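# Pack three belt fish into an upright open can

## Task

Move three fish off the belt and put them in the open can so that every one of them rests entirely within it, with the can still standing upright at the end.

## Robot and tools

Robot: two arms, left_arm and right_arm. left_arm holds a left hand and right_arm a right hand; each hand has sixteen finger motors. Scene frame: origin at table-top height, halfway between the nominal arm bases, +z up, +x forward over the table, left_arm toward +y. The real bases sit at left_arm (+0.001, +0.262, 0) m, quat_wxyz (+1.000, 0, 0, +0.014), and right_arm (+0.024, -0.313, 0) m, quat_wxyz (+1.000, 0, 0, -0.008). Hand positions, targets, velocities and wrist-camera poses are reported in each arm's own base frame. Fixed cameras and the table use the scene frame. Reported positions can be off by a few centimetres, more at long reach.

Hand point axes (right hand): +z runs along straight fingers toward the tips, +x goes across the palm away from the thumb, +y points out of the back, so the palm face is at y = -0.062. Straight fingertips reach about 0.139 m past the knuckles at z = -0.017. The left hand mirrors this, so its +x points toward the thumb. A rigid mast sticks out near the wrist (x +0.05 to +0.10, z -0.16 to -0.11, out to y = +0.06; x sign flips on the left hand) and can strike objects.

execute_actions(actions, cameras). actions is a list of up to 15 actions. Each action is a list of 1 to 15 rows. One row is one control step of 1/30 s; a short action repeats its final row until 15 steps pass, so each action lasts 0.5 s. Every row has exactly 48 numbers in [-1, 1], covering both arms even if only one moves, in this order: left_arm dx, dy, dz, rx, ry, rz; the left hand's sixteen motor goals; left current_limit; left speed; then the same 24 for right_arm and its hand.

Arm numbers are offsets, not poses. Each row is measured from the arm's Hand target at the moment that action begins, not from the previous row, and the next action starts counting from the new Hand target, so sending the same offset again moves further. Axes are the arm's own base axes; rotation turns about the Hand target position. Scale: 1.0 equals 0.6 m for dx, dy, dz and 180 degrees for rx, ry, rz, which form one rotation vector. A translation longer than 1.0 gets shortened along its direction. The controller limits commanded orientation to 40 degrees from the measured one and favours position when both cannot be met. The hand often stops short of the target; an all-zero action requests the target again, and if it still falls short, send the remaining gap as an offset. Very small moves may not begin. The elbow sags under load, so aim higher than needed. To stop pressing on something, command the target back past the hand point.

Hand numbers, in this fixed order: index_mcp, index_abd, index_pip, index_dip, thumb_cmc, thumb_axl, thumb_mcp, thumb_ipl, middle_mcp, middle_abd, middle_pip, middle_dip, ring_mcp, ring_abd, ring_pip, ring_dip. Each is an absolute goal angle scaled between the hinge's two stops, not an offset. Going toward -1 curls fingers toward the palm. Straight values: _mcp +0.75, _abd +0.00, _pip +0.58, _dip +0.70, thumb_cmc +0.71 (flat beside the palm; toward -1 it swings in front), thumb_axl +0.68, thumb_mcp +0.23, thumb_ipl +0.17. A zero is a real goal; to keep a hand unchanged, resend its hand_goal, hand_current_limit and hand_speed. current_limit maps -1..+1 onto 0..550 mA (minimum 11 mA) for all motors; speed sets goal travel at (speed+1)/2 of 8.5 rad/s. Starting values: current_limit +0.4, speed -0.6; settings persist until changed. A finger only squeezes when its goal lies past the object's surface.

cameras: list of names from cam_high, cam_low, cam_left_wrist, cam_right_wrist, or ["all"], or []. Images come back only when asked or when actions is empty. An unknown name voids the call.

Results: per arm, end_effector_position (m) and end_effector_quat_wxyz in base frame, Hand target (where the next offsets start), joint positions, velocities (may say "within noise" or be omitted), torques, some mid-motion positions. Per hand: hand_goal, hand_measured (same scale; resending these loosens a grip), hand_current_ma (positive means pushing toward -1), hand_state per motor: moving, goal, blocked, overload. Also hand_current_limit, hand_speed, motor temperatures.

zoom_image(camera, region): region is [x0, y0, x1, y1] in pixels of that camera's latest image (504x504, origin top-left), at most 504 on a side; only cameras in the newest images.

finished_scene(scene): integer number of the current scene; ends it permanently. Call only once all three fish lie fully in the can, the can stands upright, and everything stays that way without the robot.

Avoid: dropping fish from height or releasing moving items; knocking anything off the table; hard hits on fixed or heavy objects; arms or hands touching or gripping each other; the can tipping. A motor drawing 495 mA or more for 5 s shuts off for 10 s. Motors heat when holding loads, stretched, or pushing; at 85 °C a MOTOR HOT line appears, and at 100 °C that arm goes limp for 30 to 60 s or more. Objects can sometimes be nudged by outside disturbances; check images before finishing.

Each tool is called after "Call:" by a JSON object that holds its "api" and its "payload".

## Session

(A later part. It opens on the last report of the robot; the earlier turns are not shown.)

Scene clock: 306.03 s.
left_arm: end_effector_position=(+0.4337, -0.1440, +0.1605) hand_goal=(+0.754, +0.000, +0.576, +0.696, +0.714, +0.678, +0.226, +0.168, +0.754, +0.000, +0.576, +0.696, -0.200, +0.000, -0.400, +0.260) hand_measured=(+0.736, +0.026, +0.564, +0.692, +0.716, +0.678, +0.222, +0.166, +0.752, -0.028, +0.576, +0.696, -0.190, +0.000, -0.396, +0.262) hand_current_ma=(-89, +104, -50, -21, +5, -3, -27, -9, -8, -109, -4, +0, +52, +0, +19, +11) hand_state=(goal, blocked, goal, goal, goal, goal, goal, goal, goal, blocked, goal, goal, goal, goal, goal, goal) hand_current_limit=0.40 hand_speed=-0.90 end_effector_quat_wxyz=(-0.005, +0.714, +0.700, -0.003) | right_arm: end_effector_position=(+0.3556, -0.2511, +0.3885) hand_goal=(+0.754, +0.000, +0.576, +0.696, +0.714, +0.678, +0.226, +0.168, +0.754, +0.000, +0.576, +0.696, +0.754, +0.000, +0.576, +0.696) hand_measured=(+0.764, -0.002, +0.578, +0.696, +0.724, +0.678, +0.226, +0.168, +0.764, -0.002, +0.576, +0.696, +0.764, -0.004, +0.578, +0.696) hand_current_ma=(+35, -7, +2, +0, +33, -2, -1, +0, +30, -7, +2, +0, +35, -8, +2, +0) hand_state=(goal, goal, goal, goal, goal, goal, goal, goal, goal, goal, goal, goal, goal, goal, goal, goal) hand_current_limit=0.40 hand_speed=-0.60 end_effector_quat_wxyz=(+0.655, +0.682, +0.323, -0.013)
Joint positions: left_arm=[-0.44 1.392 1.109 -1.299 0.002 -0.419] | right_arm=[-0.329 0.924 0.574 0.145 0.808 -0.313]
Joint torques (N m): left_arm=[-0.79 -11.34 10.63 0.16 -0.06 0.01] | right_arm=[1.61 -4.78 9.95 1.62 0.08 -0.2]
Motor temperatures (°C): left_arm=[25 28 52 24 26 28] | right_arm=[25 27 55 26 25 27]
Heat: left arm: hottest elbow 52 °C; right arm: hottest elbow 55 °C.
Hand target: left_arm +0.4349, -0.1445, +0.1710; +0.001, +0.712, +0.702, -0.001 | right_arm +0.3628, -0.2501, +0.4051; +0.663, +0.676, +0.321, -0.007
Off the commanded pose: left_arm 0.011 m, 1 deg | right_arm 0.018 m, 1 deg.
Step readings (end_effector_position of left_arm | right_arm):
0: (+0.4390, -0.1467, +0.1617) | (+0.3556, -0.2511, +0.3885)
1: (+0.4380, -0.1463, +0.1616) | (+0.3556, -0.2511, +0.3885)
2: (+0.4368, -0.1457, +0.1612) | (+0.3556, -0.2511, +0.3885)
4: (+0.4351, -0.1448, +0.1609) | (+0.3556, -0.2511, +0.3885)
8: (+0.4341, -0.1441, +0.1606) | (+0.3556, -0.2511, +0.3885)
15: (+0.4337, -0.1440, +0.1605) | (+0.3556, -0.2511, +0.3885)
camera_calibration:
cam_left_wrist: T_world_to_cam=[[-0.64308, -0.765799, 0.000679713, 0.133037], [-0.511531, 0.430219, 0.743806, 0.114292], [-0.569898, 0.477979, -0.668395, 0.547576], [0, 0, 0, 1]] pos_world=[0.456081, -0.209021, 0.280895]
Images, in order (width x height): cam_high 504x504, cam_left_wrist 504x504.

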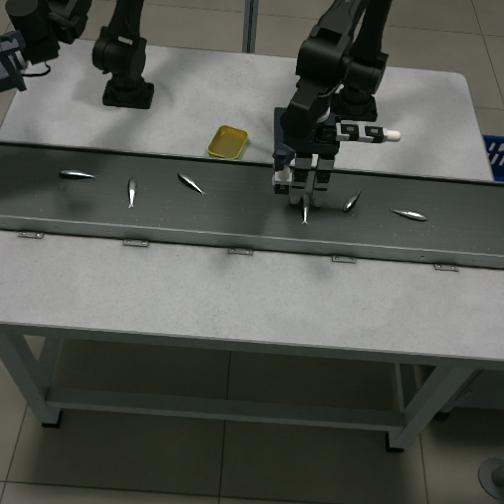

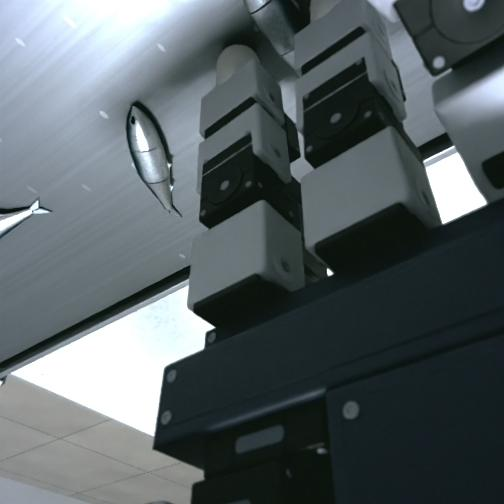

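Call:
{"api": "execute_actions", "payload": {"actions": [[[0.014,-0.004,0.01,0,0,0,0.754,-0.04,0.576,0.696,0.714,0.678,0.226,0.168,0.754,0.04,0.576,0.696,-0.2,0,-0.4,0.26,0.6,-0.9,0,0,0,0,0,0,0.754,0,0.576,0.696,0.714,0.678,0.226,0.168,0.754,0,0.576,0.696,0.754,0,0.576,0.696,0.4,-0.6]]], "cameras": ["cam_high","cam_left_wrist"]}}

Call:
{"api": "zoom_image", "payload": {"camera": "cam_left_wrist", "region": [180, 0, 360, 120]}}

Call:
{"api": "zoom_image", "payload": {"camera": "cam_high", "region": [265, 160, 345, 240]}}

Scene clock: 315.13 s.
left_arm: end_effector_position=(+0.4305, -0.1424, +0.1601) hand_goal=(+0.754, -0.040, +0.576, +0.696, +0.714, +0.678, +0.226, +0.168, +0.754, +0.040, +0.576, +0.696, -0.200, +0.000, -0.400, +0.260) hand_measured=(+0.748, -0.036, +0.572, +0.694, +0.716, +0.678, +0.222, +0.166, +0.748, +0.028, +0.574, +0.696, -0.190, +0.000, -0.396, +0.262) hand_current_ma=(-25, +14, -16, -12, +5, -3, -27, -9, -25, -43, -10, +0, +52, +0, +19, +11) hand_state=(goal, goal, goal, goal, goal, goal, goal, goal, goal, goal, goal, goal, goal, goal, goal, goal) hand_current_limit=0.60 hand_speed=-0.90 end_effector_quat_wxyz=(-0.012, +0.714, +0.700, -0.006) | right_arm: end_effector_position=(+0.3556, -0.2511, +0.3885) hand_goal=(+0.754, +0.000, +0.576, +0.696, +0.714, +0.678, +0.226, +0.168, +0.754, +0.000, +0.576, +0.696, +0.754, +0.000, +0.576, +0.696) hand_measured=(+0.764, -0.002, +0.578, +0.696, +0.724, +0.678, +0.226, +0.168, +0.764, -0.002, +0.576, +0.696, +0.764, -0.004, +0.578, +0.696) hand_current_ma=(+35, -7, +2, +0, +33, -2, -1, +0, +30, -7, +2, +0, +35, -8, +2, +0) hand_state=(goal, goal, goal, goal, goal, goal, goal, goal, goal, goal, goal, goal, goal, goal, goal, goal) hand_current_limit=0.40 hand_speed=-0.60 end_effector_quat_wxyz=(+0.655, +0.682, +0.323, -0.013)
Joint positions: left_arm=[-0.44 1.392 1.111 -1.316 0.002 -0.419] | right_arm=[-0.329 0.924 0.574 0.145 0.808 -0.313]
Joint torques (N m): left_arm=[-0.5 -9.93 13.42 0.14 -0.06 0.03] | right_arm=[1.49 -5.36 10.11 1.52 0.05 -0.18]
Motor temperatures (°C): left_arm=[25 28 52 24 26 28] | right_arm=[25 27 55 26 25 27]
Heat: left arm: hottest elbow 52 °C; right arm: hottest elbow 55 °C.
Hand target: left_arm +0.4432, -0.1468, +0.1769; +0.001, +0.712, +0.702, -0.001 | right_arm +0.3628, -0.2501, +0.4051; +0.663, +0.676, +0.321, -0.007
Off the commanded pose: left_arm 0.022 m, 2 deg | right_arm 0.018 m, 1 deg.
Step readings (end_effector_position of left_arm | right_arm):
0: (+0.4337, -0.1440, +0.1605) | (+0.3556, -0.2511, +0.3885)
1: (+0.4335, -0.1438, +0.1608) | (+0.3556, -0.2511, +0.3885)
2: (+0.4327, -0.1435, +0.1607) | (+0.3556, -0.2511, +0.3885)
4: (+0.4312, -0.1428, +0.1603) | (+0.3556, -0.2511, +0.3885)
8: (+0.4305, -0.1424, +0.1601) | (+0.3556, -0.2511, +0.3885)
15: (+0.4305, -0.1424, +0.1601) | (+0.3556, -0.2511, +0.3885)
camera_calibration:
cam_left_wrist: T_world_to_cam=[[-0.643005, -0.765849, 0.00449933, 0.13151], [-0.501459, 0.42545, 0.753346, 0.105772], [-0.578863, 0.482149, -0.657609, 0.547422], [0, 0, 0, 1]] pos_world=[0.454485, -0.208223, 0.279715]
Images, in order (width x height): cam_high 504x504, cam_left_wrist 504x504.

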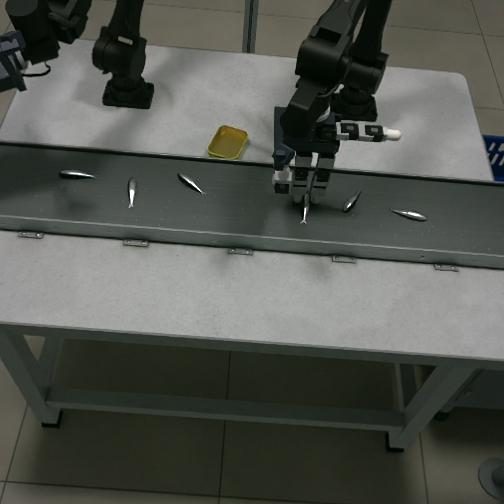

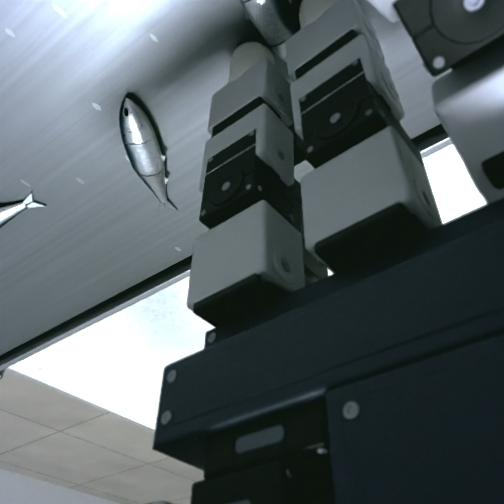

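Scaled by 2.800 from the camera's 504x504 image, which has a finer 720x720 frame.

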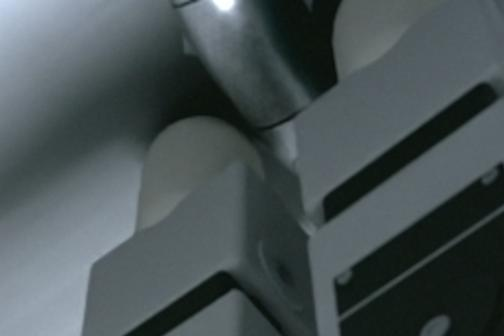

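Scaled by 6.300 from the camera's 504x504 image, which has a finer 720x720 frame.

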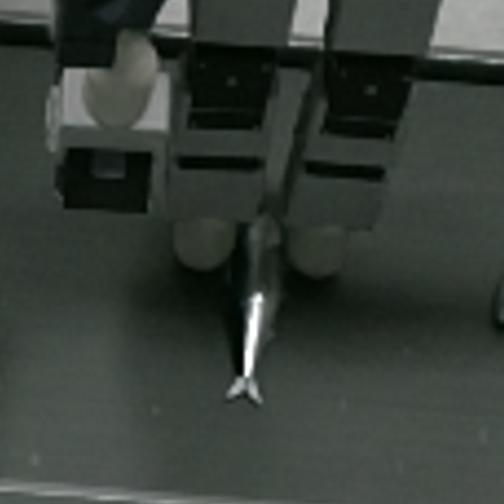

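Call:
{"api": "execute_actions", "payload": {"actions": [[[0.01,-0.002,0.005,0,0,0,0.754,0.03,0.576,0.696,0.714,0.678,0.226,0.168,0.754,-0.03,0.576,0.696,-0.2,0,-0.4,0.26,0.4,-0.9,0,0,0,0,0,0,0.754,0,0.576,0.696,0.714,0.678,0.226,0.168,0.754,0,0.576,0.696,0.754,0,0.576,0.696,0.4,-0.6]]], "cameras": ["cam_high"]}}

Call:
{"api": "zoom_image", "payload": {"camera": "cam_high", "region": [265, 160, 345, 240]}}

Scene clock: 327.97 s.
left_arm: end_effector_position=(+0.4316, -0.1430, +0.1626) hand_goal=(+0.754, +0.030, +0.576, +0.696, +0.714, +0.678, +0.226, +0.168, +0.754, -0.030, +0.576, +0.696, -0.200, +0.000, -0.400, +0.260) hand_measured=(+0.748, +0.026, +0.572, +0.694, +0.716, +0.678, +0.222, +0.166, +0.750, -0.026, +0.574, +0.696, -0.190, +0.000, -0.396, +0.262) hand_current_ma=(-24, -14, -15, -11, +5, -3, -27, -9, -22, +13, -10, +0, +52, +0, +19, +11) hand_state=(goal, goal, goal, goal, goal, goal, goal, goal, goal, goal, goal, goal, goal, goal, goal, goal) hand_current_limit=0.40 hand_speed=-0.90 end_effector_quat_wxyz=(-0.013, +0.714, +0.700, -0.006) | right_arm: end_effector_position=(+0.3556, -0.2511, +0.3885) hand_goal=(+0.754, +0.000, +0.576, +0.696, +0.714, +0.678, +0.226, +0.168, +0.754, +0.000, +0.576, +0.696, +0.754, +0.000, +0.576, +0.696) hand_measured=(+0.764, -0.002, +0.578, +0.696, +0.724, +0.678, +0.226, +0.168, +0.764, -0.002, +0.576, +0.696, +0.764, -0.004, +0.578, +0.696) hand_current_ma=(+35, -7, +2, +0, +33, -2, -1, +0, +30, -7, +2, +0, +35, -8, +2, +0) hand_state=(goal, goal, goal, goal, goal, goal, goal, goal, goal, goal, goal, goal, goal, goal, goal, goal) hand_current_limit=0.40 hand_speed=-0.60 end_effector_quat_wxyz=(+0.655, +0.682, +0.323, -0.013)
Joint positions: left_arm=[-0.44 1.395 1.122 -1.326 0.002 -0.419] | right_arm=[-0.329 0.924 0.574 0.145 0.808 -0.313]
Joint torques (N m): left_arm=[-0.32 -9.29 14.43 0.29 -0.08 0.07] | right_arm=[1.85 -4.72 9.81 1.69 0.12 -0.16]
Motor temperatures (°C): left_arm=[25 28 56 24 26 28] | right_arm=[25 27 55 26 25 27]
Heat: left arm: hottest elbow 56 °C; right arm: hottest elbow 55 °C.
Hand target: left_arm +0.4493, -0.1481, +0.1799; +0.001, +0.712, +0.702, -0.001 | right_arm +0.3628, -0.2501, +0.4051; +0.663, +0.676, +0.321, -0.007
Off the commanded pose: left_arm 0.025 m, 2 deg | right_arm 0.018 m, 1 deg.
Step readings (end_effector_position of left_arm | right_arm):
0: (+0.4305, -0.1424, +0.1601) | (+0.3556, -0.2511, +0.3885)
1: (+0.4308, -0.1426, +0.1607) | (+0.3556, -0.2511, +0.3885)
2: (+0.4306, -0.1425, +0.1609) | (+0.3556, -0.2511, +0.3885)
4: (+0.4310, -0.1427, +0.1617) | (+0.3556, -0.2511, +0.3885)
8: (+0.4317, -0.1430, +0.1626) | (+0.3556, -0.2511, +0.3885)
15: (+0.4316, -0.1430, +0.1626) | (+0.3556, -0.2511, +0.3885)
Images, in order (width x height): cam_high 504x504.

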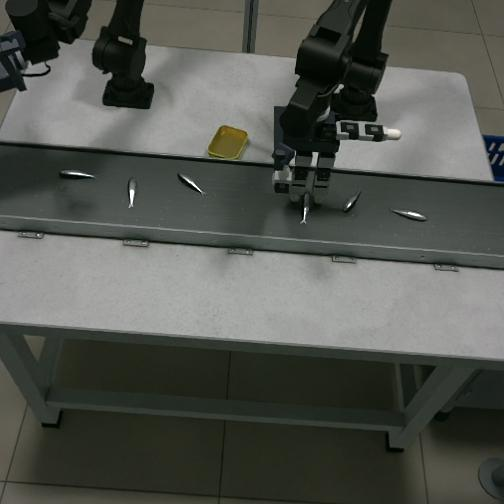

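Scaled by 6.300 from the camera's 504x504 image, which has a finer 720x720 frame.

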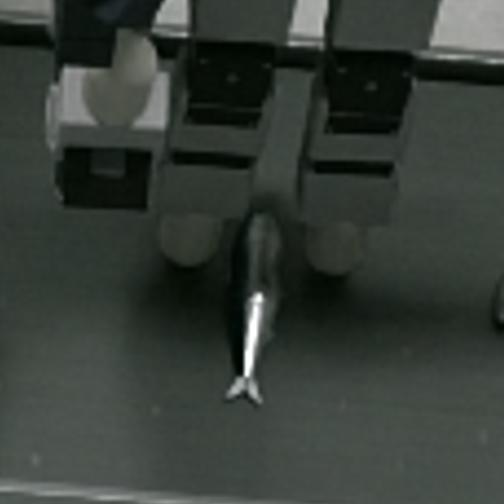

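Call:
{"api": "execute_actions", "payload": {"actions": [[[-0.002,0.002,0.04,0,0,0,0.754,0.08,0.576,0.696,0.714,0.678,0.226,0.168,0.754,-0.08,0.576,0.696,-0.2,0,-0.4,0.26,0.4,-0.6,0,0,0,0,0,0,0.754,0,0.576,0.696,0.714,0.678,0.226,0.168,0.754,0,0.576,0.696,0.754,0,0.576,0.696,0.4,-0.6]],[[-0.003,0.001,-0.03,0,0,0,0.754,0.08,0.576,0.696,0.714,0.678,0.226,0.168,0.754,-0.08,0.576,0.696,-0.2,0,-0.4,0.26,0.4,-0.6,0,0,0,0,0,0,0.754,0,0.576,0.696,0.714,0.678,0.226,0.168,0.754,0,0.576,0.696,0.754,0,0.576,0.696,0.4,-0.6]]], "cameras": ["cam_high","cam_left_wrist"]}}

Call:
{"api": "zoom_image", "payload": {"camera": "cam_high", "region": [265, 160, 345, 240]}}

Call:
{"api": "zoom_image", "payload": {"camera": "cam_left_wrist", "region": [180, 0, 360, 120]}}

Scene clock: 346.90 s.
left_arm: end_effector_position=(+0.4385, -0.1462, +0.1825) hand_goal=(+0.754, +0.080, +0.576, +0.696, +0.714, +0.678, +0.226, +0.168, +0.754, -0.080, +0.576, +0.696, -0.200, +0.000, -0.400, +0.260) hand_measured=(+0.752, +0.076, +0.574, +0.694, +0.716, +0.678, +0.222, +0.166, +0.752, -0.076, +0.574, +0.696, -0.190, +0.000, -0.396, +0.262) hand_current_ma=(-13, -14, -12, -11, +5, -3, -27, -9, -12, +14, -9, +0, +52, +0, +19, +11) hand_state=(goal, goal, goal, goal, goal, goal, goal, goal, goal, goal, goal, goal, goal, goal, goal, goal) hand_current_limit=0.40 hand_speed=-0.60 end_effector_quat_wxyz=(-0.009, +0.714, +0.700, -0.004) | right_arm: end_effector_position=(+0.3556, -0.2511, +0.3885) hand_goal=(+0.754, +0.000, +0.576, +0.696, +0.714, +0.678, +0.226, +0.168, +0.754, +0.000, +0.576, +0.696, +0.754, +0.000, +0.576, +0.696) hand_measured=(+0.764, -0.002, +0.578, +0.696, +0.724, +0.678, +0.226, +0.168, +0.764, -0.002, +0.576, +0.696, +0.764, -0.004, +0.578, +0.696) hand_current_ma=(+35, -7, +2, +0, +33, -2, -1, +0, +30, -7, +2, +0, +35, -8, +2, +0) hand_state=(goal, goal, goal, goal, goal, goal, goal, goal, goal, goal, goal, goal, goal, goal, goal, goal) hand_current_limit=0.40 hand_speed=-0.60 end_effector_quat_wxyz=(+0.655, +0.682, +0.323, -0.013)
Joint positions: left_arm=[-0.44 1.396 1.175 -1.369 0.002 -0.419] | right_arm=[-0.329 0.924 0.574 0.145 0.808 -0.313]
Joint torques (N m): left_arm=[-0.21 -10.11 10.22 1.46 -0.07 0.07] | right_arm=[2.08 -5.42 9.94 1.68 0.12 -0.19]
Motor temperatures (°C): left_arm=[25 28 60 24 26 28] | right_arm=[25 27 55 26 25 27]
Heat: left arm: hottest elbow 60 °C; right arm: hottest elbow 55 °C.
Hand target: left_arm +0.4463, -0.1463, +0.1859; +0.001, +0.712, +0.702, -0.001 | right_arm +0.3628, -0.2501, +0.4051; +0.663, +0.676, +0.321, -0.007
Off the commanded pose: left_arm 0.008 m, 1 deg | right_arm 0.018 m, 1 deg.
Step readings (end_effector_position of left_arm | right_arm):
0: (+0.4316, -0.1430, +0.1626) | (+0.3556, -0.2511, +0.3885)
1: (+0.4305, -0.1425, +0.1640) | (+0.3556, -0.2511, +0.3885)
2: (+0.4292, -0.1418, +0.1661) | (+0.3556, -0.2511, +0.3885)
4: (+0.4286, -0.1415, +0.1715) | (+0.3556, -0.2511, +0.3885)
8: (+0.4335, -0.1439, +0.1804) | (+0.3556, -0.2511, +0.3885)
15: (+0.4335, -0.1439, +0.1812) | (+0.3556, -0.2511, +0.3885)
16: (+0.4343, -0.1442, +0.1814) | (+0.3556, -0.2511, +0.3885)
17: (+0.4355, -0.1448, +0.1817) | (+0.3556, -0.2511, +0.3885)
19: (+0.4378, -0.1459, +0.1823) | (+0.3556, -0.2511, +0.3885)
23: (+0.4385, -0.1462, +0.1825) | (+0.3556, -0.2511, +0.3885)
30: (+0.4385, -0.1462, +0.1825) | (+0.3556, -0.2511, +0.3885)
camera_calibration:
cam_left_wrist: T_world_to_cam=[[-0.643013, -0.76585, 0.00283023, 0.133929], [-0.505898, 0.427525, 0.749193, 0.097496], [-0.574979, 0.480309, -0.662346, 0.567572], [0, 0, 0, 1]] pos_world=[0.461783, -0.211722, 0.302507]
Images, in order (width x height): cam_high 504x504, cam_left_wrist 504x504.

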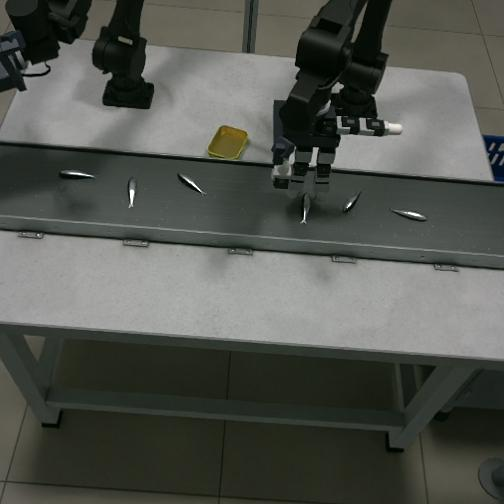

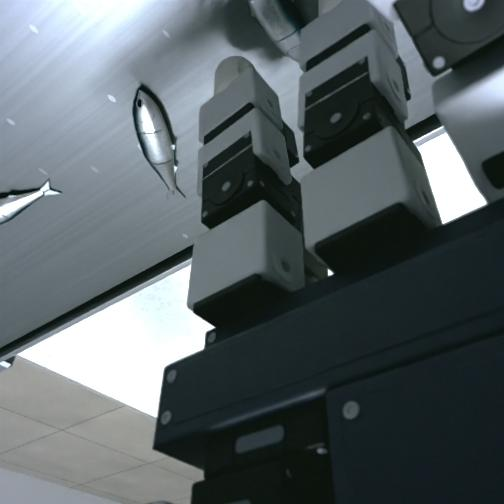

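Scaled by 6.300 from the camera's 504x504 image, which has a finer 720x720 frame.

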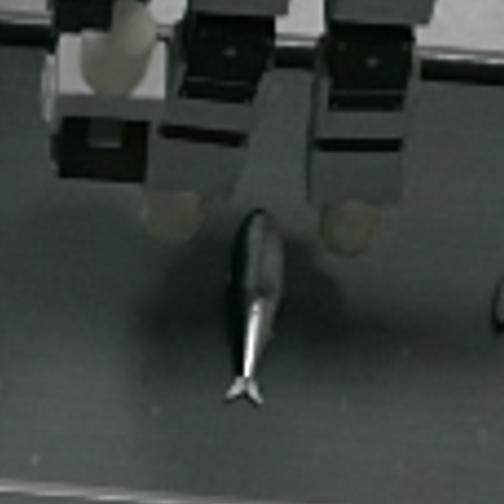

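Scaled by 2.800 from the camera's 504x504 image, which has a finer 720x720 frame.

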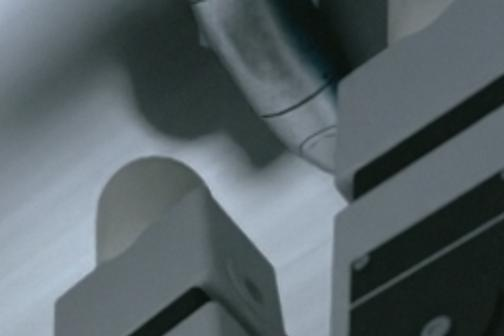

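Call:
{"api": "execute_actions", "payload": {"actions": [[[0.0,-0.0095,-0.03,0,0,-0.024,0.754,0.1,0.576,0.696,0.714,0.678,0.226,0.168,0.754,-0.1,0.576,0.696,-0.2,0,-0.4,0.26,0.4,-0.6,0,0,0,0,0,0,0.754,0,0.576,0.696,0.714,0.678,0.226,0.168,0.754,0,0.576,0.696,0.754,0,0.576,0.696,0.4,-0.6]],[[0,0,-0.026,0,0,0,0.754,0.1,0.576,0.696,0.714,0.678,0.226,0.168,0.754,-0.1,0.576,0.696,-0.2,0,-0.4,0.26,0.4,-0.6,0,0,0,0,0,0,0.754,0,0.576,0.696,0.714,0.678,0.226,0.168,0.754,0,0.576,0.696,0.754,0,0.576,0.696,0.4,-0.6]]], "cameras": ["cam_high"]}}

Call:
{"api": "zoom_image", "payload": {"camera": "cam_high", "region": [265, 160, 345, 240]}}

Scene clock: 364.27 s.
left_arm: end_effector_position=(+0.4438, -0.1544, +0.1618) hand_goal=(+0.754, +0.100, +0.576, +0.696, +0.714, +0.678, +0.226, +0.168, +0.754, -0.100, +0.576, +0.696, -0.200, +0.000, -0.400, +0.260) hand_measured=(+0.754, +0.096, +0.576, +0.696, +0.716, +0.678, +0.222, +0.166, +0.752, -0.098, +0.574, +0.696, -0.188, +0.000, -0.396, +0.262) hand_current_ma=(+1, -14, +1, -4, +6, -3, -28, -9, -7, +7, -9, -1, +55, +0, +19, +11) hand_state=(goal, goal, goal, goal, goal, goal, goal, goal, goal, goal, goal, goal, goal, goal, goal, goal) hand_current_limit=0.40 hand_speed=-0.60 end_effector_quat_wxyz=(+0.005, +0.739, +0.674, +0.000) | right_arm: end_effector_position=(+0.3556, -0.2511, +0.3885) hand_goal=(+0.754, +0.000, +0.576, +0.696, +0.714, +0.678, +0.226, +0.168, +0.754, +0.000, +0.576, +0.696, +0.754, +0.000, +0.576, +0.696) hand_measured=(+0.764, -0.002, +0.578, +0.696, +0.724, +0.678, +0.226, +0.168, +0.764, -0.002, +0.576, +0.696, +0.764, -0.004, +0.578, +0.696) hand_current_ma=(+35, -7, +2, +0, +33, -2, -1, +0, +30, -7, +2, +0, +35, -8, +2, +0) hand_state=(goal, goal, goal, goal, goal, goal, goal, goal, goal, goal, goal, goal, goal, goal, goal, goal) hand_current_limit=0.40 hand_speed=-0.60 end_effector_quat_wxyz=(+0.655, +0.682, +0.323, -0.013)
Joint positions: left_arm=[-0.44 1.404 1.121 -1.278 0.004 -0.349] | right_arm=[-0.329 0.924 0.574 0.145 0.808 -0.313]
Joint torques (N m): left_arm=[-0.21 -9.29 8.46 1.52 -0.1 0.11] | right_arm=[2.02 -5.19 9.96 1.73 0.09 -0.25]
Motor temperatures (°C): left_arm=[25 27 57 24 26 28] | right_arm=[25 27 55 26 25 27]
Heat: left arm: hottest elbow 57 °C; right arm: hottest elbow 55 °C.
Hand target: left_arm +0.4463, -0.1520, +0.1523; +0.001, +0.738, +0.674, -0.001 | right_arm +0.3628, -0.2501, +0.4051; +0.663, +0.676, +0.321, -0.007
Off the commanded pose: left_arm 0.010 m, 1 deg | right_arm 0.018 m, 1 deg.
Step readings (end_effector_position of left_arm | right_arm):
0: (+0.4385, -0.1462, +0.1825) | (+0.3556, -0.2511, +0.3885)
1: (+0.4392, -0.1473, +0.1812) | (+0.3556, -0.2511, +0.3885)
2: (+0.4410, -0.1490, +0.1798) | (+0.3556, -0.2511, +0.3885)
4: (+0.4425, -0.1511, +0.1760) | (+0.3556, -0.2511, +0.3885)
8: (+0.4412, -0.1519, +0.1718) | (+0.3556, -0.2511, +0.3885)
15: (+0.4419, -0.1531, +0.1720) | (+0.3556, -0.2511, +0.3885)
16: (+0.4421, -0.1532, +0.1705) | (+0.3556, -0.2511, +0.3885)
17: (+0.4435, -0.1539, +0.1691) | (+0.3556, -0.2511, +0.3885)
19: (+0.4435, -0.1539, +0.1640) | (+0.3556, -0.2511, +0.3885)
23: (+0.4436, -0.1543, +0.1617) | (+0.3556, -0.2511, +0.3885)
30: (+0.4438, -0.1544, +0.1618) | (+0.3556, -0.2511, +0.3885)
Images, in order (width x height): cam_high 504x504.

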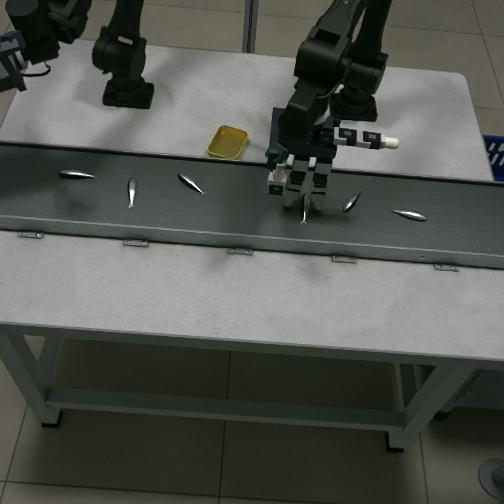

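Scaled by 6.300 from the camera's 504x504 image, which has a finer 720x720 frame.

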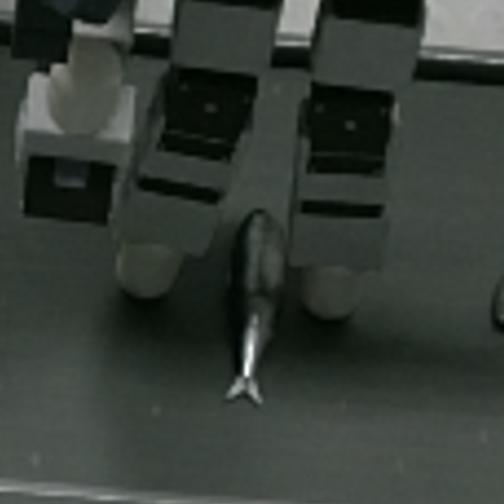

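Call:
{"api": "execute_actions", "payload": {"actions": [[[0.0,0.012,0.015,0,0,0,0.754,0.0,0.576,0.696,0.714,0.678,0.226,0.168,0.754,0.0,0.576,0.696,-0.2,0,-0.4,0.26,0.4,-0.92,0,0,0,0,0,0,0.754,0,0.576,0.696,0.714,0.678,0.226,0.168,0.754,0,0.576,0.696,0.754,0,0.576,0.696,0.4,-0.6]]], "cameras": ["cam_high"]}}

Call:
{"api": "zoom_image", "payload": {"camera": "cam_high", "region": [265, 160, 345, 240]}}

Scene clock: 379.80 s.
left_arm: end_effector_position=(+0.4456, -0.1486, +0.1617) hand_goal=(+0.754, +0.000, +0.576, +0.696, +0.714, +0.678, +0.226, +0.168, +0.754, +0.000, +0.576, +0.696, -0.200, +0.000, -0.400, +0.260) hand_measured=(+0.760, +0.016, +0.580, +0.696, +0.716, +0.678, +0.222, +0.166, +0.752, -0.004, +0.574, +0.696, -0.188, +0.000, -0.396, +0.262) hand_current_ma=(+25, +64, +14, +2, +6, -3, -28, -9, -7, -18, -9, -1, +55, +0, +19, +11) hand_state=(goal, goal, goal, goal, goal, goal, goal, goal, goal, goal, goal, goal, goal, goal, goal, goal) hand_current_limit=0.40 hand_speed=-0.92 end_effector_quat_wxyz=(+0.003, +0.739, +0.674, +0.001) | right_arm: end_effector_position=(+0.3556, -0.2511, +0.3885) hand_goal=(+0.754, +0.000, +0.576, +0.696, +0.714, +0.678, +0.226, +0.168, +0.754, +0.000, +0.576, +0.696, +0.754, +0.000, +0.576, +0.696) hand_measured=(+0.764, -0.002, +0.578, +0.696, +0.724, +0.678, +0.226, +0.168, +0.764, -0.002, +0.576, +0.696, +0.764, -0.004, +0.578, +0.696) hand_current_ma=(+35, -7, +2, +0, +33, -2, -1, +0, +30, -7, +2, +0, +35, -8, +2, +0) hand_state=(goal, goal, goal, goal, goal, goal, goal, goal, goal, goal, goal, goal, goal, goal, goal, goal) hand_current_limit=0.40 hand_speed=-0.60 end_effector_quat_wxyz=(+0.655, +0.682, +0.323, -0.013)
Joint positions: left_arm=[-0.426 1.404 1.121 -1.281 0 -0.334] | right_arm=[-0.329 0.924 0.574 0.145 0.808 -0.313]
Joint torques (N m): left_arm=[-0.21 -10.52 9.47 0.57 0.03 0.11] | right_arm=[2.43 -5.3 10.03 1.66 0.07 -0.18]
Motor temperatures (°C): left_arm=[25 28 56 24 26 28] | right_arm=[25 27 55 26 25 27]
Heat: left arm: hottest elbow 56 °C; right arm: hottest elbow 55 °C.
Hand target: left_arm +0.4463, -0.1448, +0.1613; +0.001, +0.738, +0.674, -0.001 | right_arm +0.3628, -0.2501, +0.4051; +0.663, +0.676, +0.321, -0.007
Off the commanded pose: left_arm 0.004 m, 0 deg | right_arm 0.018 m, 1 deg.
Step readings (end_effector_position of left_arm | right_arm):
0: (+0.4438, -0.1544, +0.1618) | (+0.3556, -0.2511, +0.3885)
1: (+0.4440, -0.1543, +0.1618) | (+0.3556, -0.2511, +0.3885)
2: (+0.4442, -0.1540, +0.1618) | (+0.3556, -0.2511, +0.3885)
4: (+0.4448, -0.1524, +0.1617) | (+0.3556, -0.2511, +0.3885)
8: (+0.4454, -0.1496, +0.1616) | (+0.3556, -0.2511, +0.3885)
15: (+0.4456, -0.1485, +0.1617) | (+0.3556, -0.2511, +0.3885)
Images, in order (width x height): cam_high 504x504.

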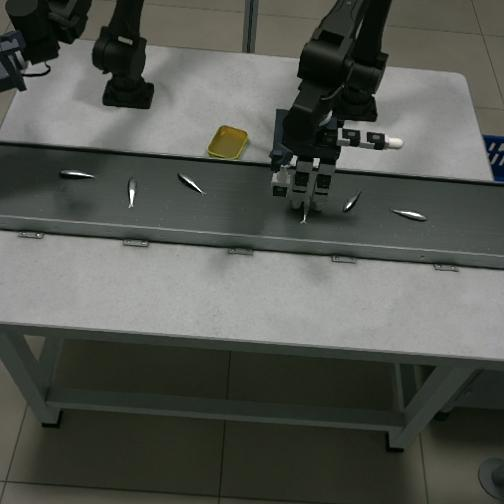

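Scaled by 6.300 from the camera's 504x504 image, which has a finer 720x720 frame.

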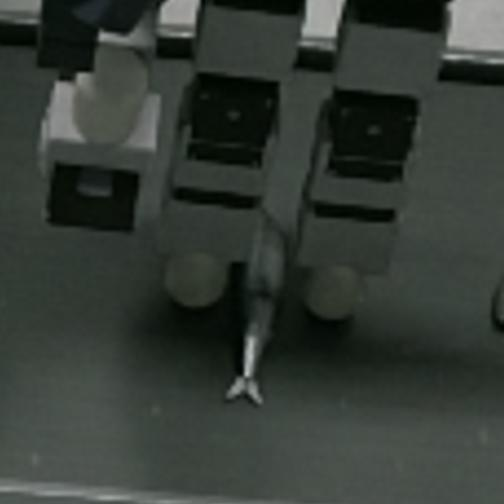

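Call:
{"api": "execute_actions", "payload": {"actions": [[[-0.004,-0.003,0.012,0,0,0,0.754,-0.04,0.576,0.696,0.714,0.678,0.226,0.168,0.754,0.04,0.576,0.696,-0.2,0,-0.4,0.26,0.6,-0.9,0,0,0,0,0,0,0.754,0,0.576,0.696,0.714,0.678,0.226,0.168,0.754,0,0.576,0.696,0.754,0,0.576,0.696,0.4,-0.6]]], "cameras": ["cam_high"]}}

Call:
{"api": "zoom_image", "payload": {"camera": "cam_high", "region": [265, 160, 345, 240]}}

Scene clock: 390.60 s.
left_arm: end_effector_position=(+0.4430, -0.1472, +0.1610) hand_goal=(+0.754, -0.040, +0.576, +0.696, +0.714, +0.678, +0.226, +0.168, +0.754, +0.040, +0.576, +0.696, -0.200, +0.000, -0.400, +0.260) hand_measured=(+0.746, -0.002, +0.572, +0.696, +0.716, +0.678, +0.222, +0.166, +0.750, +0.018, +0.574, +0.696, -0.188, +0.000, -0.396, +0.262) hand_current_ma=(-39, +157, -17, -4, +6, -3, -28, -9, -17, -85, -9, -1, +55, +0, +19, +11) hand_state=(goal, blocked, goal, goal, goal, goal, goal, goal, goal, blocked, goal, goal, goal, goal, goal, goal) hand_current_limit=0.60 hand_speed=-0.90 end_effector_quat_wxyz=(-0.002, +0.739, +0.674, -0.001) | right_arm: end_effector_position=(+0.3556, -0.2511, +0.3885) hand_goal=(+0.754, +0.000, +0.576, +0.696, +0.714, +0.678, +0.226, +0.168, +0.754, +0.000, +0.576, +0.696, +0.754, +0.000, +0.576, +0.696) hand_measured=(+0.764, -0.002, +0.578, +0.696, +0.724, +0.678, +0.226, +0.168, +0.764, -0.002, +0.576, +0.696, +0.764, -0.004, +0.578, +0.696) hand_current_ma=(+35, -7, +2, +0, +33, -2, -1, +0, +30, -7, +2, +0, +35, -8, +2, +0) hand_state=(goal, goal, goal, goal, goal, goal, goal, goal, goal, goal, goal, goal, goal, goal, goal, goal) hand_current_limit=0.40 hand_speed=-0.60 end_effector_quat_wxyz=(+0.655, +0.682, +0.323, -0.013)
Joint positions: left_arm=[-0.426 1.403 1.121 -1.293 -0.001 -0.334] | right_arm=[-0.329 0.924 0.574 0.145 0.808 -0.313]
Joint torques (N m): left_arm=[-0.56 -11.4 10.33 0.16 0.07 0.1] | right_arm=[2.14 -4.72 10.04 1.54 0.08 -0.16]
Motor temperatures (°C): left_arm=[25 28 55 24 26 28] | right_arm=[25 27 55 26 25 27]
Heat: left arm: hottest elbow 55 °C; right arm: hottest elbow 55 °C.
Hand target: left_arm +0.4438, -0.1466, +0.1686; +0.001, +0.738, +0.674, -0.001 | right_arm +0.3628, -0.2501, +0.4051; +0.663, +0.676, +0.321, -0.007
Off the commanded pose: left_arm 0.008 m, 0 deg | right_arm 0.018 m, 1 deg.
Step readings (end_effector_position of left_arm | right_arm):
0: (+0.4456, -0.1486, +0.1617) | (+0.3556, -0.2511, +0.3885)
1: (+0.4449, -0.1482, +0.1614) | (+0.3556, -0.2511, +0.3885)
2: (+0.4442, -0.1478, +0.1612) | (+0.3556, -0.2511, +0.3885)
4: (+0.4433, -0.1473, +0.1611) | (+0.3556, -0.2511, +0.3885)
8: (+0.4430, -0.1472, +0.1610) | (+0.3556, -0.2511, +0.3885)
15: (+0.4430, -0.1472, +0.1610) | (+0.3556, -0.2511, +0.3885)
Images, in order (width x height): cam_high 504x504.

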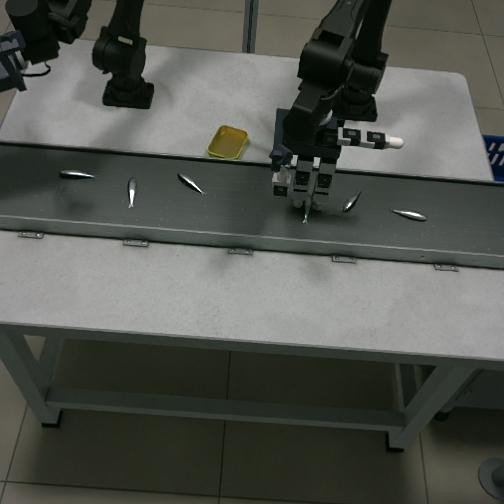

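Scaled by 6.300 from the camera's 504x504 image, which has a finer 720x720 frame.

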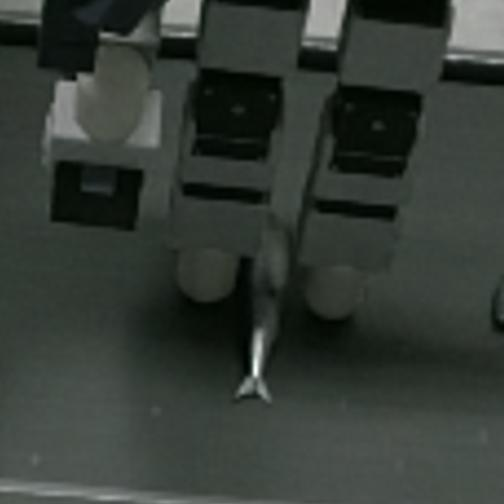

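Call:
{"api": "execute_actions", "payload": {"actions": [[[0,-0.001,0,0,0,0,0.754,-0.25,0.576,0.696,0.714,0.678,0.226,0.168,0.754,0.25,0.576,0.696,-0.2,0,-0.4,0.26,0.7,-0.9,0,0,0,0,0,0,0.754,0,0.576,0.696,0.714,0.678,0.226,0.168,0.754,0,0.576,0.696,0.754,0,0.576,0.696,0.4,-0.6]],[[0,0,0,0,0,0,0.754,-0.25,0.576,0.696,0.714,0.678,0.226,0.168,0.754,0.25,0.576,0.696,-0.2,0,-0.4,0.26,0.75,-0.9,0,0,0,0,0,0,0.754,0,0.576,0.696,0.714,0.678,0.226,0.168,0.754,0,0.576,0.696,0.754,0,0.576,0.696,0.4,-0.6]]], "cameras": ["cam_high"]}}

Call:
{"api": "zoom_image", "payload": {"camera": "cam_high", "region": [265, 160, 345, 240]}}

Scene clock: 403.27 s.
left_arm: end_effector_position=(+0.4427, -0.1470, +0.1609) hand_goal=(+0.754, -0.250, +0.576, +0.696, +0.714, +0.678, +0.226, +0.168, +0.754, +0.250, +0.576, +0.696, -0.200, +0.000, -0.400, +0.260) hand_measured=(+0.746, -0.036, +0.572, +0.696, +0.716, +0.678, +0.222, +0.166, +0.752, +0.070, +0.574, +0.696, -0.188, +0.000, -0.396, +0.262) hand_current_ma=(-40, +481, -18, -4, +6, -3, -28, -9, -11, -481, -8, -1, +55, +0, +19, +11) hand_state=(goal, blocked, goal, goal, goal, goal, goal, goal, goal, blocked, goal, goal, goal, goal, goal, goal) hand_current_limit=0.75 hand_speed=-0.90 end_effector_quat_wxyz=(-0.003, +0.739, +0.674, -0.001) | right_arm: end_effector_position=(+0.3556, -0.2511, +0.3885) hand_goal=(+0.754, +0.000, +0.576, +0.696, +0.714, +0.678, +0.226, +0.168, +0.754, +0.000, +0.576, +0.696, +0.754, +0.000, +0.576, +0.696) hand_measured=(+0.764, -0.002, +0.578, +0.696, +0.724, +0.678, +0.226, +0.168, +0.764, -0.002, +0.576, +0.696, +0.764, -0.004, +0.578, +0.696) hand_current_ma=(+35, -7, +2, +0, +33, -2, -1, +0, +30, -7, +2, +0, +35, -8, +2, +0) hand_state=(goal, goal, goal, goal, goal, goal, goal, goal, goal, goal, goal, goal, goal, goal, goal, goal) hand_current_limit=0.40 hand_speed=-0.60 end_effector_quat_wxyz=(+0.655, +0.682, +0.323, -0.013)
Joint positions: left_arm=[-0.426 1.403 1.121 -1.295 -0.001 -0.334] | right_arm=[-0.329 0.924 0.574 0.145 0.808 -0.313]
Joint torques (N m): left_arm=[-0.73 -11.34 10.33 0.27 0.06 0.07] | right_arm=[1.73 -5.25 10.15 1.77 0.15 -0.17]
Motor temperatures (°C): left_arm=[25 28 55 24 26 28] | right_arm=[25 27 55 26 25 27]
Heat: left arm: hottest elbow 55 °C; right arm: hottest elbow 55 °C.
Hand target: left_arm +0.4439, -0.1472, +0.1686; +0.001, +0.738, +0.674, -0.001 | right_arm +0.3628, -0.2501, +0.4051; +0.663, +0.676, +0.321, -0.007
Off the commanded pose: left_arm 0.008 m, 0 deg | right_arm 0.018 m, 1 deg.
Step readings (end_effector_position of left_arm | right_arm):
0: (+0.4430, -0.1472, +0.1610) | (+0.3556, -0.2511, +0.3885)
1: (+0.4430, -0.1472, +0.1610) | (+0.3556, -0.2511, +0.3885)
2: (+0.4430, -0.1472, +0.1610) | (+0.3556, -0.2511, +0.3885)
4: (+0.4428, -0.1470, +0.1609) | (+0.3556, -0.2511, +0.3885)
8: (+0.4427, -0.1470, +0.1609) | (+0.3556, -0.2511, +0.3885)
15: (+0.4427, -0.1470, +0.1609) | (+0.3556, -0.2511, +0.3885)
16: (+0.4427, -0.1470, +0.1609) | (+0.3556, -0.2511, +0.3885)
17: (+0.4427, -0.1470, +0.1609) | (+0.3556, -0.2511, +0.3885)
19: (+0.4427, -0.1470, +0.1609) | (+0.3556, -0.2511, +0.3885)
23: (+0.4427, -0.1470, +0.1609) | (+0.3556, -0.2511, +0.3885)
30: (+0.4427, -0.1470, +0.1609) | (+0.3556, -0.2511, +0.3885)
Images, in order (width x height): cam_high 504x504.

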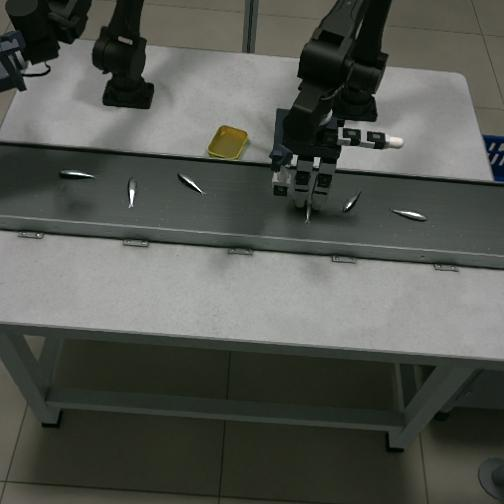

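Scaled by 6.300 from the camera's 504x504 image, which has a finer 720x720 frame.

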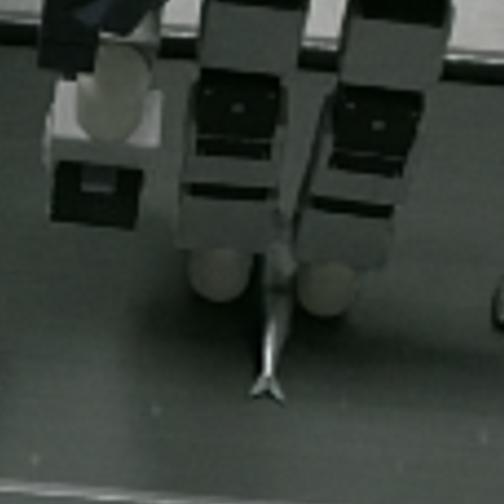

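Call:
{"api": "execute_actions", "payload": {"actions": [[[0,0,0.067,0,0,0,0.754,-0.25,0.576,0.696,0.714,0.678,0.226,0.168,0.754,0.25,0.576,0.696,-0.2,0,-0.4,0.26,0.75,-0.9,0,0,0,0,0,0,0.754,0,0.576,0.696,0.714,0.678,0.226,0.168,0.754,0,0.576,0.696,0.754,0,0.576,0.696,0.4,-0.6]],[[0,0,0.083,0,0,0,0.754,-0.25,0.576,0.696,0.714,0.678,0.226,0.168,0.754,0.25,0.576,0.696,-0.2,0,-0.4,0.26,0.75,-0.9,0,0,0,0,0,0,0.754,0,0.576,0.696,0.714,0.678,0.226,0.168,0.754,0,0.576,0.696,0.754,0,0.576,0.696,0.4,-0.6]]], "cameras": ["cam_high"]}}

Call:
{"api": "zoom_image", "payload": {"camera": "cam_high", "region": [265, 160, 345, 240]}}

Scene clock: 414.37 s.
left_arm: end_effector_position=(+0.4359, -0.1443, +0.2394) hand_goal=(+0.754, -0.250, +0.576, +0.696, +0.714, +0.678, +0.226, +0.168, +0.754, +0.250, +0.576, +0.696, -0.200, +0.000, -0.400, +0.260) hand_measured=(+0.746, -0.036, +0.572, +0.694, +0.714, +0.678, +0.220, +0.166, +0.756, +0.072, +0.576, +0.696, -0.188, +0.000, -0.396, +0.262) hand_current_ma=(-41, +481, -22, -5, +2, -3, -31, -9, +8, -481, +0, -1, +55, +0, +19, +11) hand_state=(goal, blocked, goal, goal, goal, goal, goal, goal, goal, blocked, goal, goal, goal, goal, goal, goal) hand_current_limit=0.75 hand_speed=-0.90 end_effector_quat_wxyz=(-0.014, +0.739, +0.674, -0.007) | right_arm: end_effector_position=(+0.3556, -0.2511, +0.3885) hand_goal=(+0.754, +0.000, +0.576, +0.696, +0.714, +0.678, +0.226, +0.168, +0.754, +0.000, +0.576, +0.696, +0.754, +0.000, +0.576, +0.696) hand_measured=(+0.764, -0.002, +0.578, +0.696, +0.724, +0.678, +0.226, +0.168, +0.764, -0.002, +0.576, +0.696, +0.764, -0.004, +0.578, +0.696) hand_current_ma=(+35, -7, +2, +0, +33, -2, -1, +0, +30, -7, +2, +0, +35, -8, +2, +0) hand_state=(goal, goal, goal, goal, goal, goal, goal, goal, goal, goal, goal, goal, goal, goal, goal, goal) hand_current_limit=0.40 hand_speed=-0.60 end_effector_quat_wxyz=(+0.655, +0.682, +0.323, -0.013)
Joint positions: left_arm=[-0.426 1.364 1.296 -1.535 0.001 -0.333] | right_arm=[-0.329 0.924 0.574 0.145 0.808 -0.313]
Joint torques (N m): left_arm=[-0.38 -10.52 13.37 0.29 0 0.07] | right_arm=[1.79 -4.84 10.11 1.73 0.06 -0.23]
Motor temperatures (°C): left_arm=[25 28 56 24 26 28] | right_arm=[25 27 55 26 25 27]
Heat: left arm: hottest elbow 56 °C; right arm: hottest elbow 55 °C.
Hand target: left_arm +0.4439, -0.1472, +0.2585; +0.001, +0.738, +0.674, -0.002 | right_arm +0.3628, -0.2501, +0.4051; +0.663, +0.676, +0.321, -0.007
Off the commanded pose: left_arm 0.021 m, 2 deg | right_arm 0.018 m, 1 deg.
Step readings (end_effector_position of left_arm | right_arm):
0: (+0.4427, -0.1470, +0.1609) | (+0.3556, -0.2511, +0.3885)
1: (+0.4407, -0.1461, +0.1630) | (+0.3556, -0.2511, +0.3885)
2: (+0.4370, -0.1448, +0.1647) | (+0.3556, -0.2511, +0.3885)
4: (+0.4304, -0.1418, +0.1688) | (+0.3556, -0.2511, +0.3885)
8: (+0.4294, -0.1413, +0.1771) | (+0.3556, -0.2511, +0.3885)
15: (+0.4303, -0.1417, +0.1787) | (+0.3556, -0.2511, +0.3885)
16: (+0.4288, -0.1412, +0.1828) | (+0.3556, -0.2511, +0.3885)
17: (+0.4258, -0.1398, +0.1876) | (+0.3556, -0.2511, +0.3885)
19: (+0.4247, -0.1393, +0.2035) | (+0.3556, -0.2511, +0.3885)
23: (+0.4348, -0.1439, +0.2341) | (+0.3556, -0.2511, +0.3885)
30: (+0.4359, -0.1443, +0.2394) | (+0.3556, -0.2511, +0.3885)
Images, in order (width x height): cam_high 504x504.

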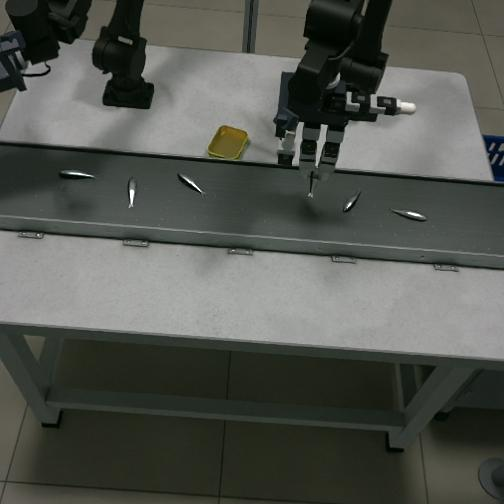

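Scaled by 6.300 from the camera's 504x504 image, which has a finer 720x720 frame.

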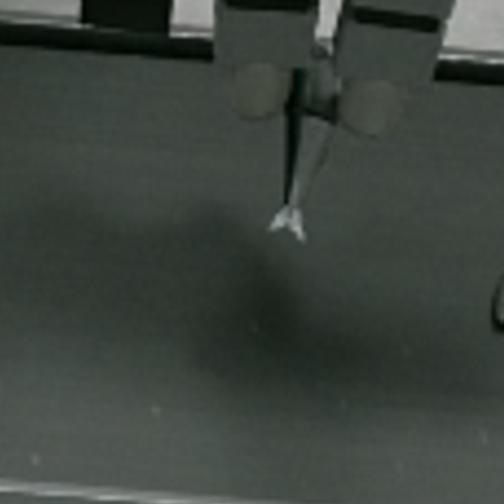

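Call:
{"api": "execute_actions", "payload": {"actions": [[[-0.0724,-0.0636,0.036,0,0,-0.0153,0.754,-0.25,0.576,0.696,0.714,0.678,0.226,0.168,0.754,0.25,0.576,0.696,-0.2,0,-0.4,0.26,0.75,-0.9,0,0,0,0,0,0,0.754,0,0.576,0.696,0.714,0.678,0.226,0.168,0.754,0,0.576,0.696,0.754,0,0.576,0.696,0.4,-0.6]],[[-0.0724,-0.0636,0.0,0,0,-0.0153,0.754,-0.25,0.576,0.696,0.714,0.678,0.226,0.168,0.754,0.25,0.576,0.696,-0.2,0,-0.4,0.26,0.75,-0.9,0,0,0,0,0,0,0.754,0,0.576,0.696,0.714,0.678,0.226,0.168,0.754,0,0.576,0.696,0.754,0,0.576,0.696,0.4,-0.6]],[[-0.0724,-0.0636,0.0,0,0,-0.0153,0.754,-0.25,0.576,0.696,0.714,0.678,0.226,0.168,0.754,0.25,0.576,0.696,-0.2,0,-0.4,0.26,0.75,-0.9,0,0,0,0,0,0,0.754,0,0.576,0.696,0.714,0.678,0.226,0.168,0.754,0,0.576,0.696,0.754,0,0.576,0.696,0.4,-0.6]],[[-0.0724,-0.0636,-0.04,0,0,-0.0153,0.754,-0.25,0.576,0.696,0.714,0.678,0.226,0.168,0.754,0.25,0.576,0.696,-0.2,0,-0.4,0.26,0.75,-0.9,0,0,0,0,0,0,0.754,0,0.576,0.696,0.714,0.678,0.226,0.168,0.754,0,0.576,0.696,0.754,0,0.576,0.696,0.4,-0.6]],[[-0.0724,-0.0636,-0.04,0,0,-0.0153,0.754,-0.25,0.576,0.696,0.714,0.678,0.226,0.168,0.754,0.25,0.576,0.696,-0.2,0,-0.4,0.26,0.75,-0.9,0,0,0,0,0,0,0.754,0,0.576,0.696,0.714,0.678,0.226,0.168,0.754,0,0.576,0.696,0.754,0,0.576,0.696,0.4,-0.6]]], "cameras": ["cam_high","cam_left_wrist"]}}

Call:
{"api": "zoom_image", "payload": {"camera": "cam_high", "region": [190, 90, 270, 170]}}

Call:
{"api": "zoom_image", "payload": {"camera": "cam_left_wrist", "region": [180, 0, 440, 120]}}

Scene clock: 458.83 s.
left_arm: end_effector_position=(+0.2213, -0.3375, +0.2343) hand_goal=(+0.754, -0.250, +0.576, +0.696, +0.714, +0.678, +0.226, +0.168, +0.754, +0.250, +0.576, +0.696, -0.200, +0.000, -0.400, +0.260) hand_measured=(+0.744, -0.036, +0.572, +0.694, +0.712, +0.678, +0.220, +0.166, +0.756, +0.072, +0.576, +0.696, -0.188, +0.000, -0.396, +0.262) hand_current_ma=(-46, +481, -22, -5, -7, -3, -31, -9, +10, -481, +3, -1, +54, +1, +19, +11) hand_state=(goal, blocked, goal, goal, goal, goal, goal, goal, goal, blocked, goal, goal, goal, goal, goal, goal) hand_current_limit=0.75 hand_speed=-0.90 end_effector_quat_wxyz=(-0.002, +0.819, +0.574, -0.002) | right_arm: end_effector_position=(+0.3556, -0.2511, +0.3885) hand_goal=(+0.754, +0.000, +0.576, +0.696, +0.714, +0.678, +0.226, +0.168, +0.754, +0.000, +0.576, +0.696, +0.754, +0.000, +0.576, +0.696) hand_measured=(+0.764, -0.002, +0.578, +0.696, +0.724, +0.678, +0.226, +0.168, +0.764, -0.002, +0.576, +0.696, +0.764, -0.004, +0.578, +0.696) hand_current_ma=(+35, -7, +2, +0, +33, -2, -1, +0, +30, -7, +2, +0, +35, -8, +2, +0) hand_state=(goal, goal, goal, goal, goal, goal, goal, goal, goal, goal, goal, goal, goal, goal, goal, goal) hand_current_limit=0.40 hand_speed=-0.60 end_effector_quat_wxyz=(+0.655, +0.682, +0.323, -0.013)
Joint positions: left_arm=[-1.182 1.274 1.195 -1.496 0.005 -0.833] | right_arm=[-0.329 0.924 0.574 0.145 0.808 -0.313]
Joint torques (N m): left_arm=[-0.15 -8.53 9.39 1.44 -0.22 -0.03] | right_arm=[1.85 -5.01 10.06 1.69 0.05 -0.17]
Motor temperatures (°C): left_arm=[25 28 61 24 26 28] | right_arm=[25 27 55 26 25 27]
Heat: left arm: hottest elbow 61 °C; right arm: hottest elbow 55 °C.
Hand target: left_arm +0.2267, -0.3380, +0.2321; +0.001, +0.814, +0.581, -0.002 | right_arm +0.3628, -0.2501, +0.4051; +0.663, +0.676, +0.321, -0.007
Off the commanded pose: left_arm 0.006 m, 1 deg | right_arm 0.018 m, 1 deg.
Step readings (end_effector_position of left_arm | right_arm):
0: (+0.4359, -0.1443, +0.2394) | (+0.3556, -0.2511, +0.3885)
1: (+0.4318, -0.1473, +0.2403) | (+0.3556, -0.2511, +0.3885)
2: (+0.4276, -0.1488, +0.2411) | (+0.3556, -0.2511, +0.3885)
4: (+0.4127, -0.1646, +0.2456) | (+0.3556, -0.2511, +0.3885)
8: (+0.3938, -0.1887, +0.2559) | (+0.3556, -0.2511, +0.3885)
15: (+0.3924, -0.1869, +0.2581) | (+0.3556, -0.2511, +0.3885)
16: (+0.3903, -0.1892, +0.2594) | (+0.3556, -0.2511, +0.3885)
17: (+0.3877, -0.1923, +0.2607) | (+0.3556, -0.2511, +0.3885)
19: (+0.3751, -0.2098, +0.2642) | (+0.3556, -0.2511, +0.3885)
23: (+0.3567, -0.2328, +0.2701) | (+0.3556, -0.2511, +0.3885)
30: (+0.3565, -0.2303, +0.2711) | (+0.3556, -0.2511, +0.3885)
31: (+0.3539, -0.2322, +0.2713) | (+0.3556, -0.2511, +0.3885)
32: (+0.3504, -0.2350, +0.2715) | (+0.3556, -0.2511, +0.3885)
34: (+0.3345, -0.2514, +0.2716) | (+0.3556, -0.2511, +0.3885)
38: (+0.3135, -0.2733, +0.2727) | (+0.3556, -0.2511, +0.3885)
45: (+0.3142, -0.2708, +0.2729) | (+0.3556, -0.2511, +0.3885)
46: (+0.3112, -0.2721, +0.2696) | (+0.3556, -0.2511, +0.3885)
47: (+0.3074, -0.2747, +0.2676) | (+0.3556, -0.2511, +0.3885)
49: (+0.2879, -0.2875, +0.2580) | (+0.3556, -0.2511, +0.3885)
53: (+0.2628, -0.3030, +0.2502) | (+0.3556, -0.2511, +0.3885)
60: (+0.2649, -0.3009, +0.2506) | (+0.3556, -0.2511, +0.3885)
61: (+0.2625, -0.3031, +0.2489) | (+0.3556, -0.2511, +0.3885)
62: (+0.2597, -0.3078, +0.2473) | (+0.3556, -0.2511, +0.3885)
64: (+0.2421, -0.3234, +0.2411) | (+0.3556, -0.2511, +0.3885)
68: (+0.2190, -0.3401, +0.2343) | (+0.3556, -0.2511, +0.3885)
75: (+0.2213, -0.3379, +0.2343) | (+0.3556, -0.2511, +0.3885)
camera_calibration:
cam_left_wrist: T_world_to_cam=[[-0.855339, -0.518069, 0.0000561416, -0.0210315], [-0.348232, 0.575016, 0.740332, 0.0475026], [-0.383575, 0.633215, -0.672241, 0.580379], [0, 0, 0, 1]] pos_world=[0.221172, -0.405715, 0.354988]
Images, in order (width x height): cam_high 504x504, cam_left_wrist 504x504.

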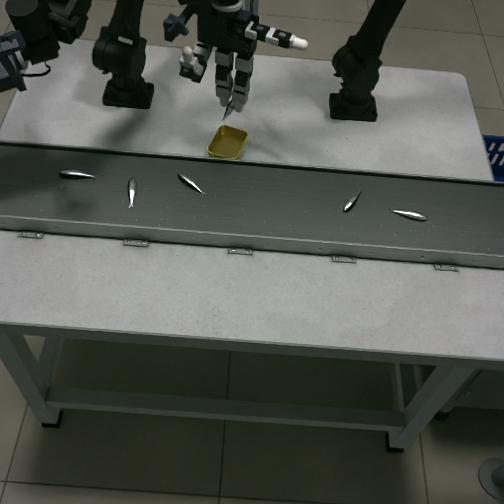

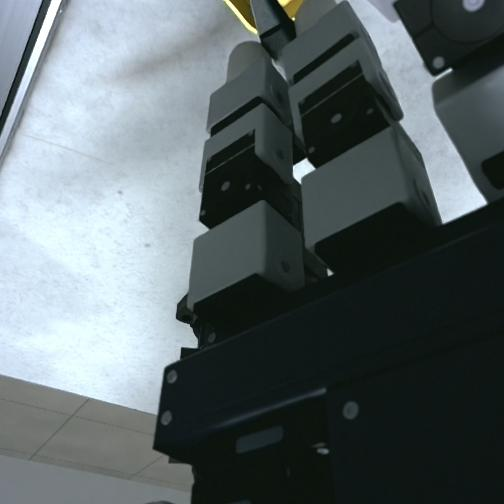

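Scaled by 6.300 from the camera's 504x504 image, which has a finer 720x720 frame.

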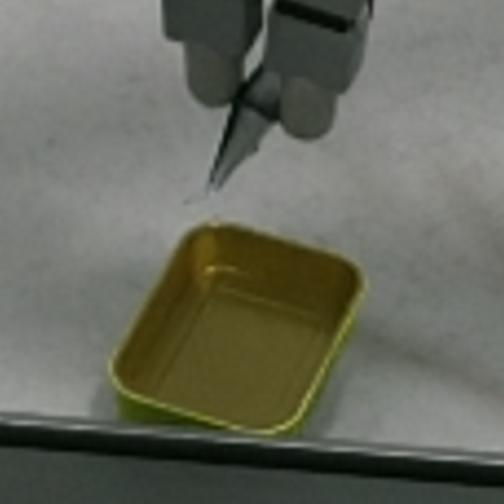

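Scaled by 1.938 from the camera's 504x504 image, which has a finer 720x720 frame.

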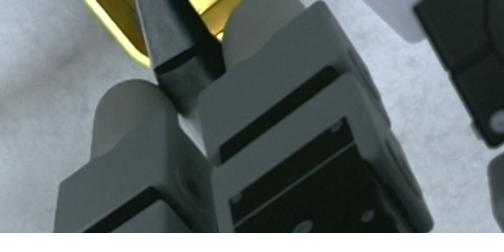

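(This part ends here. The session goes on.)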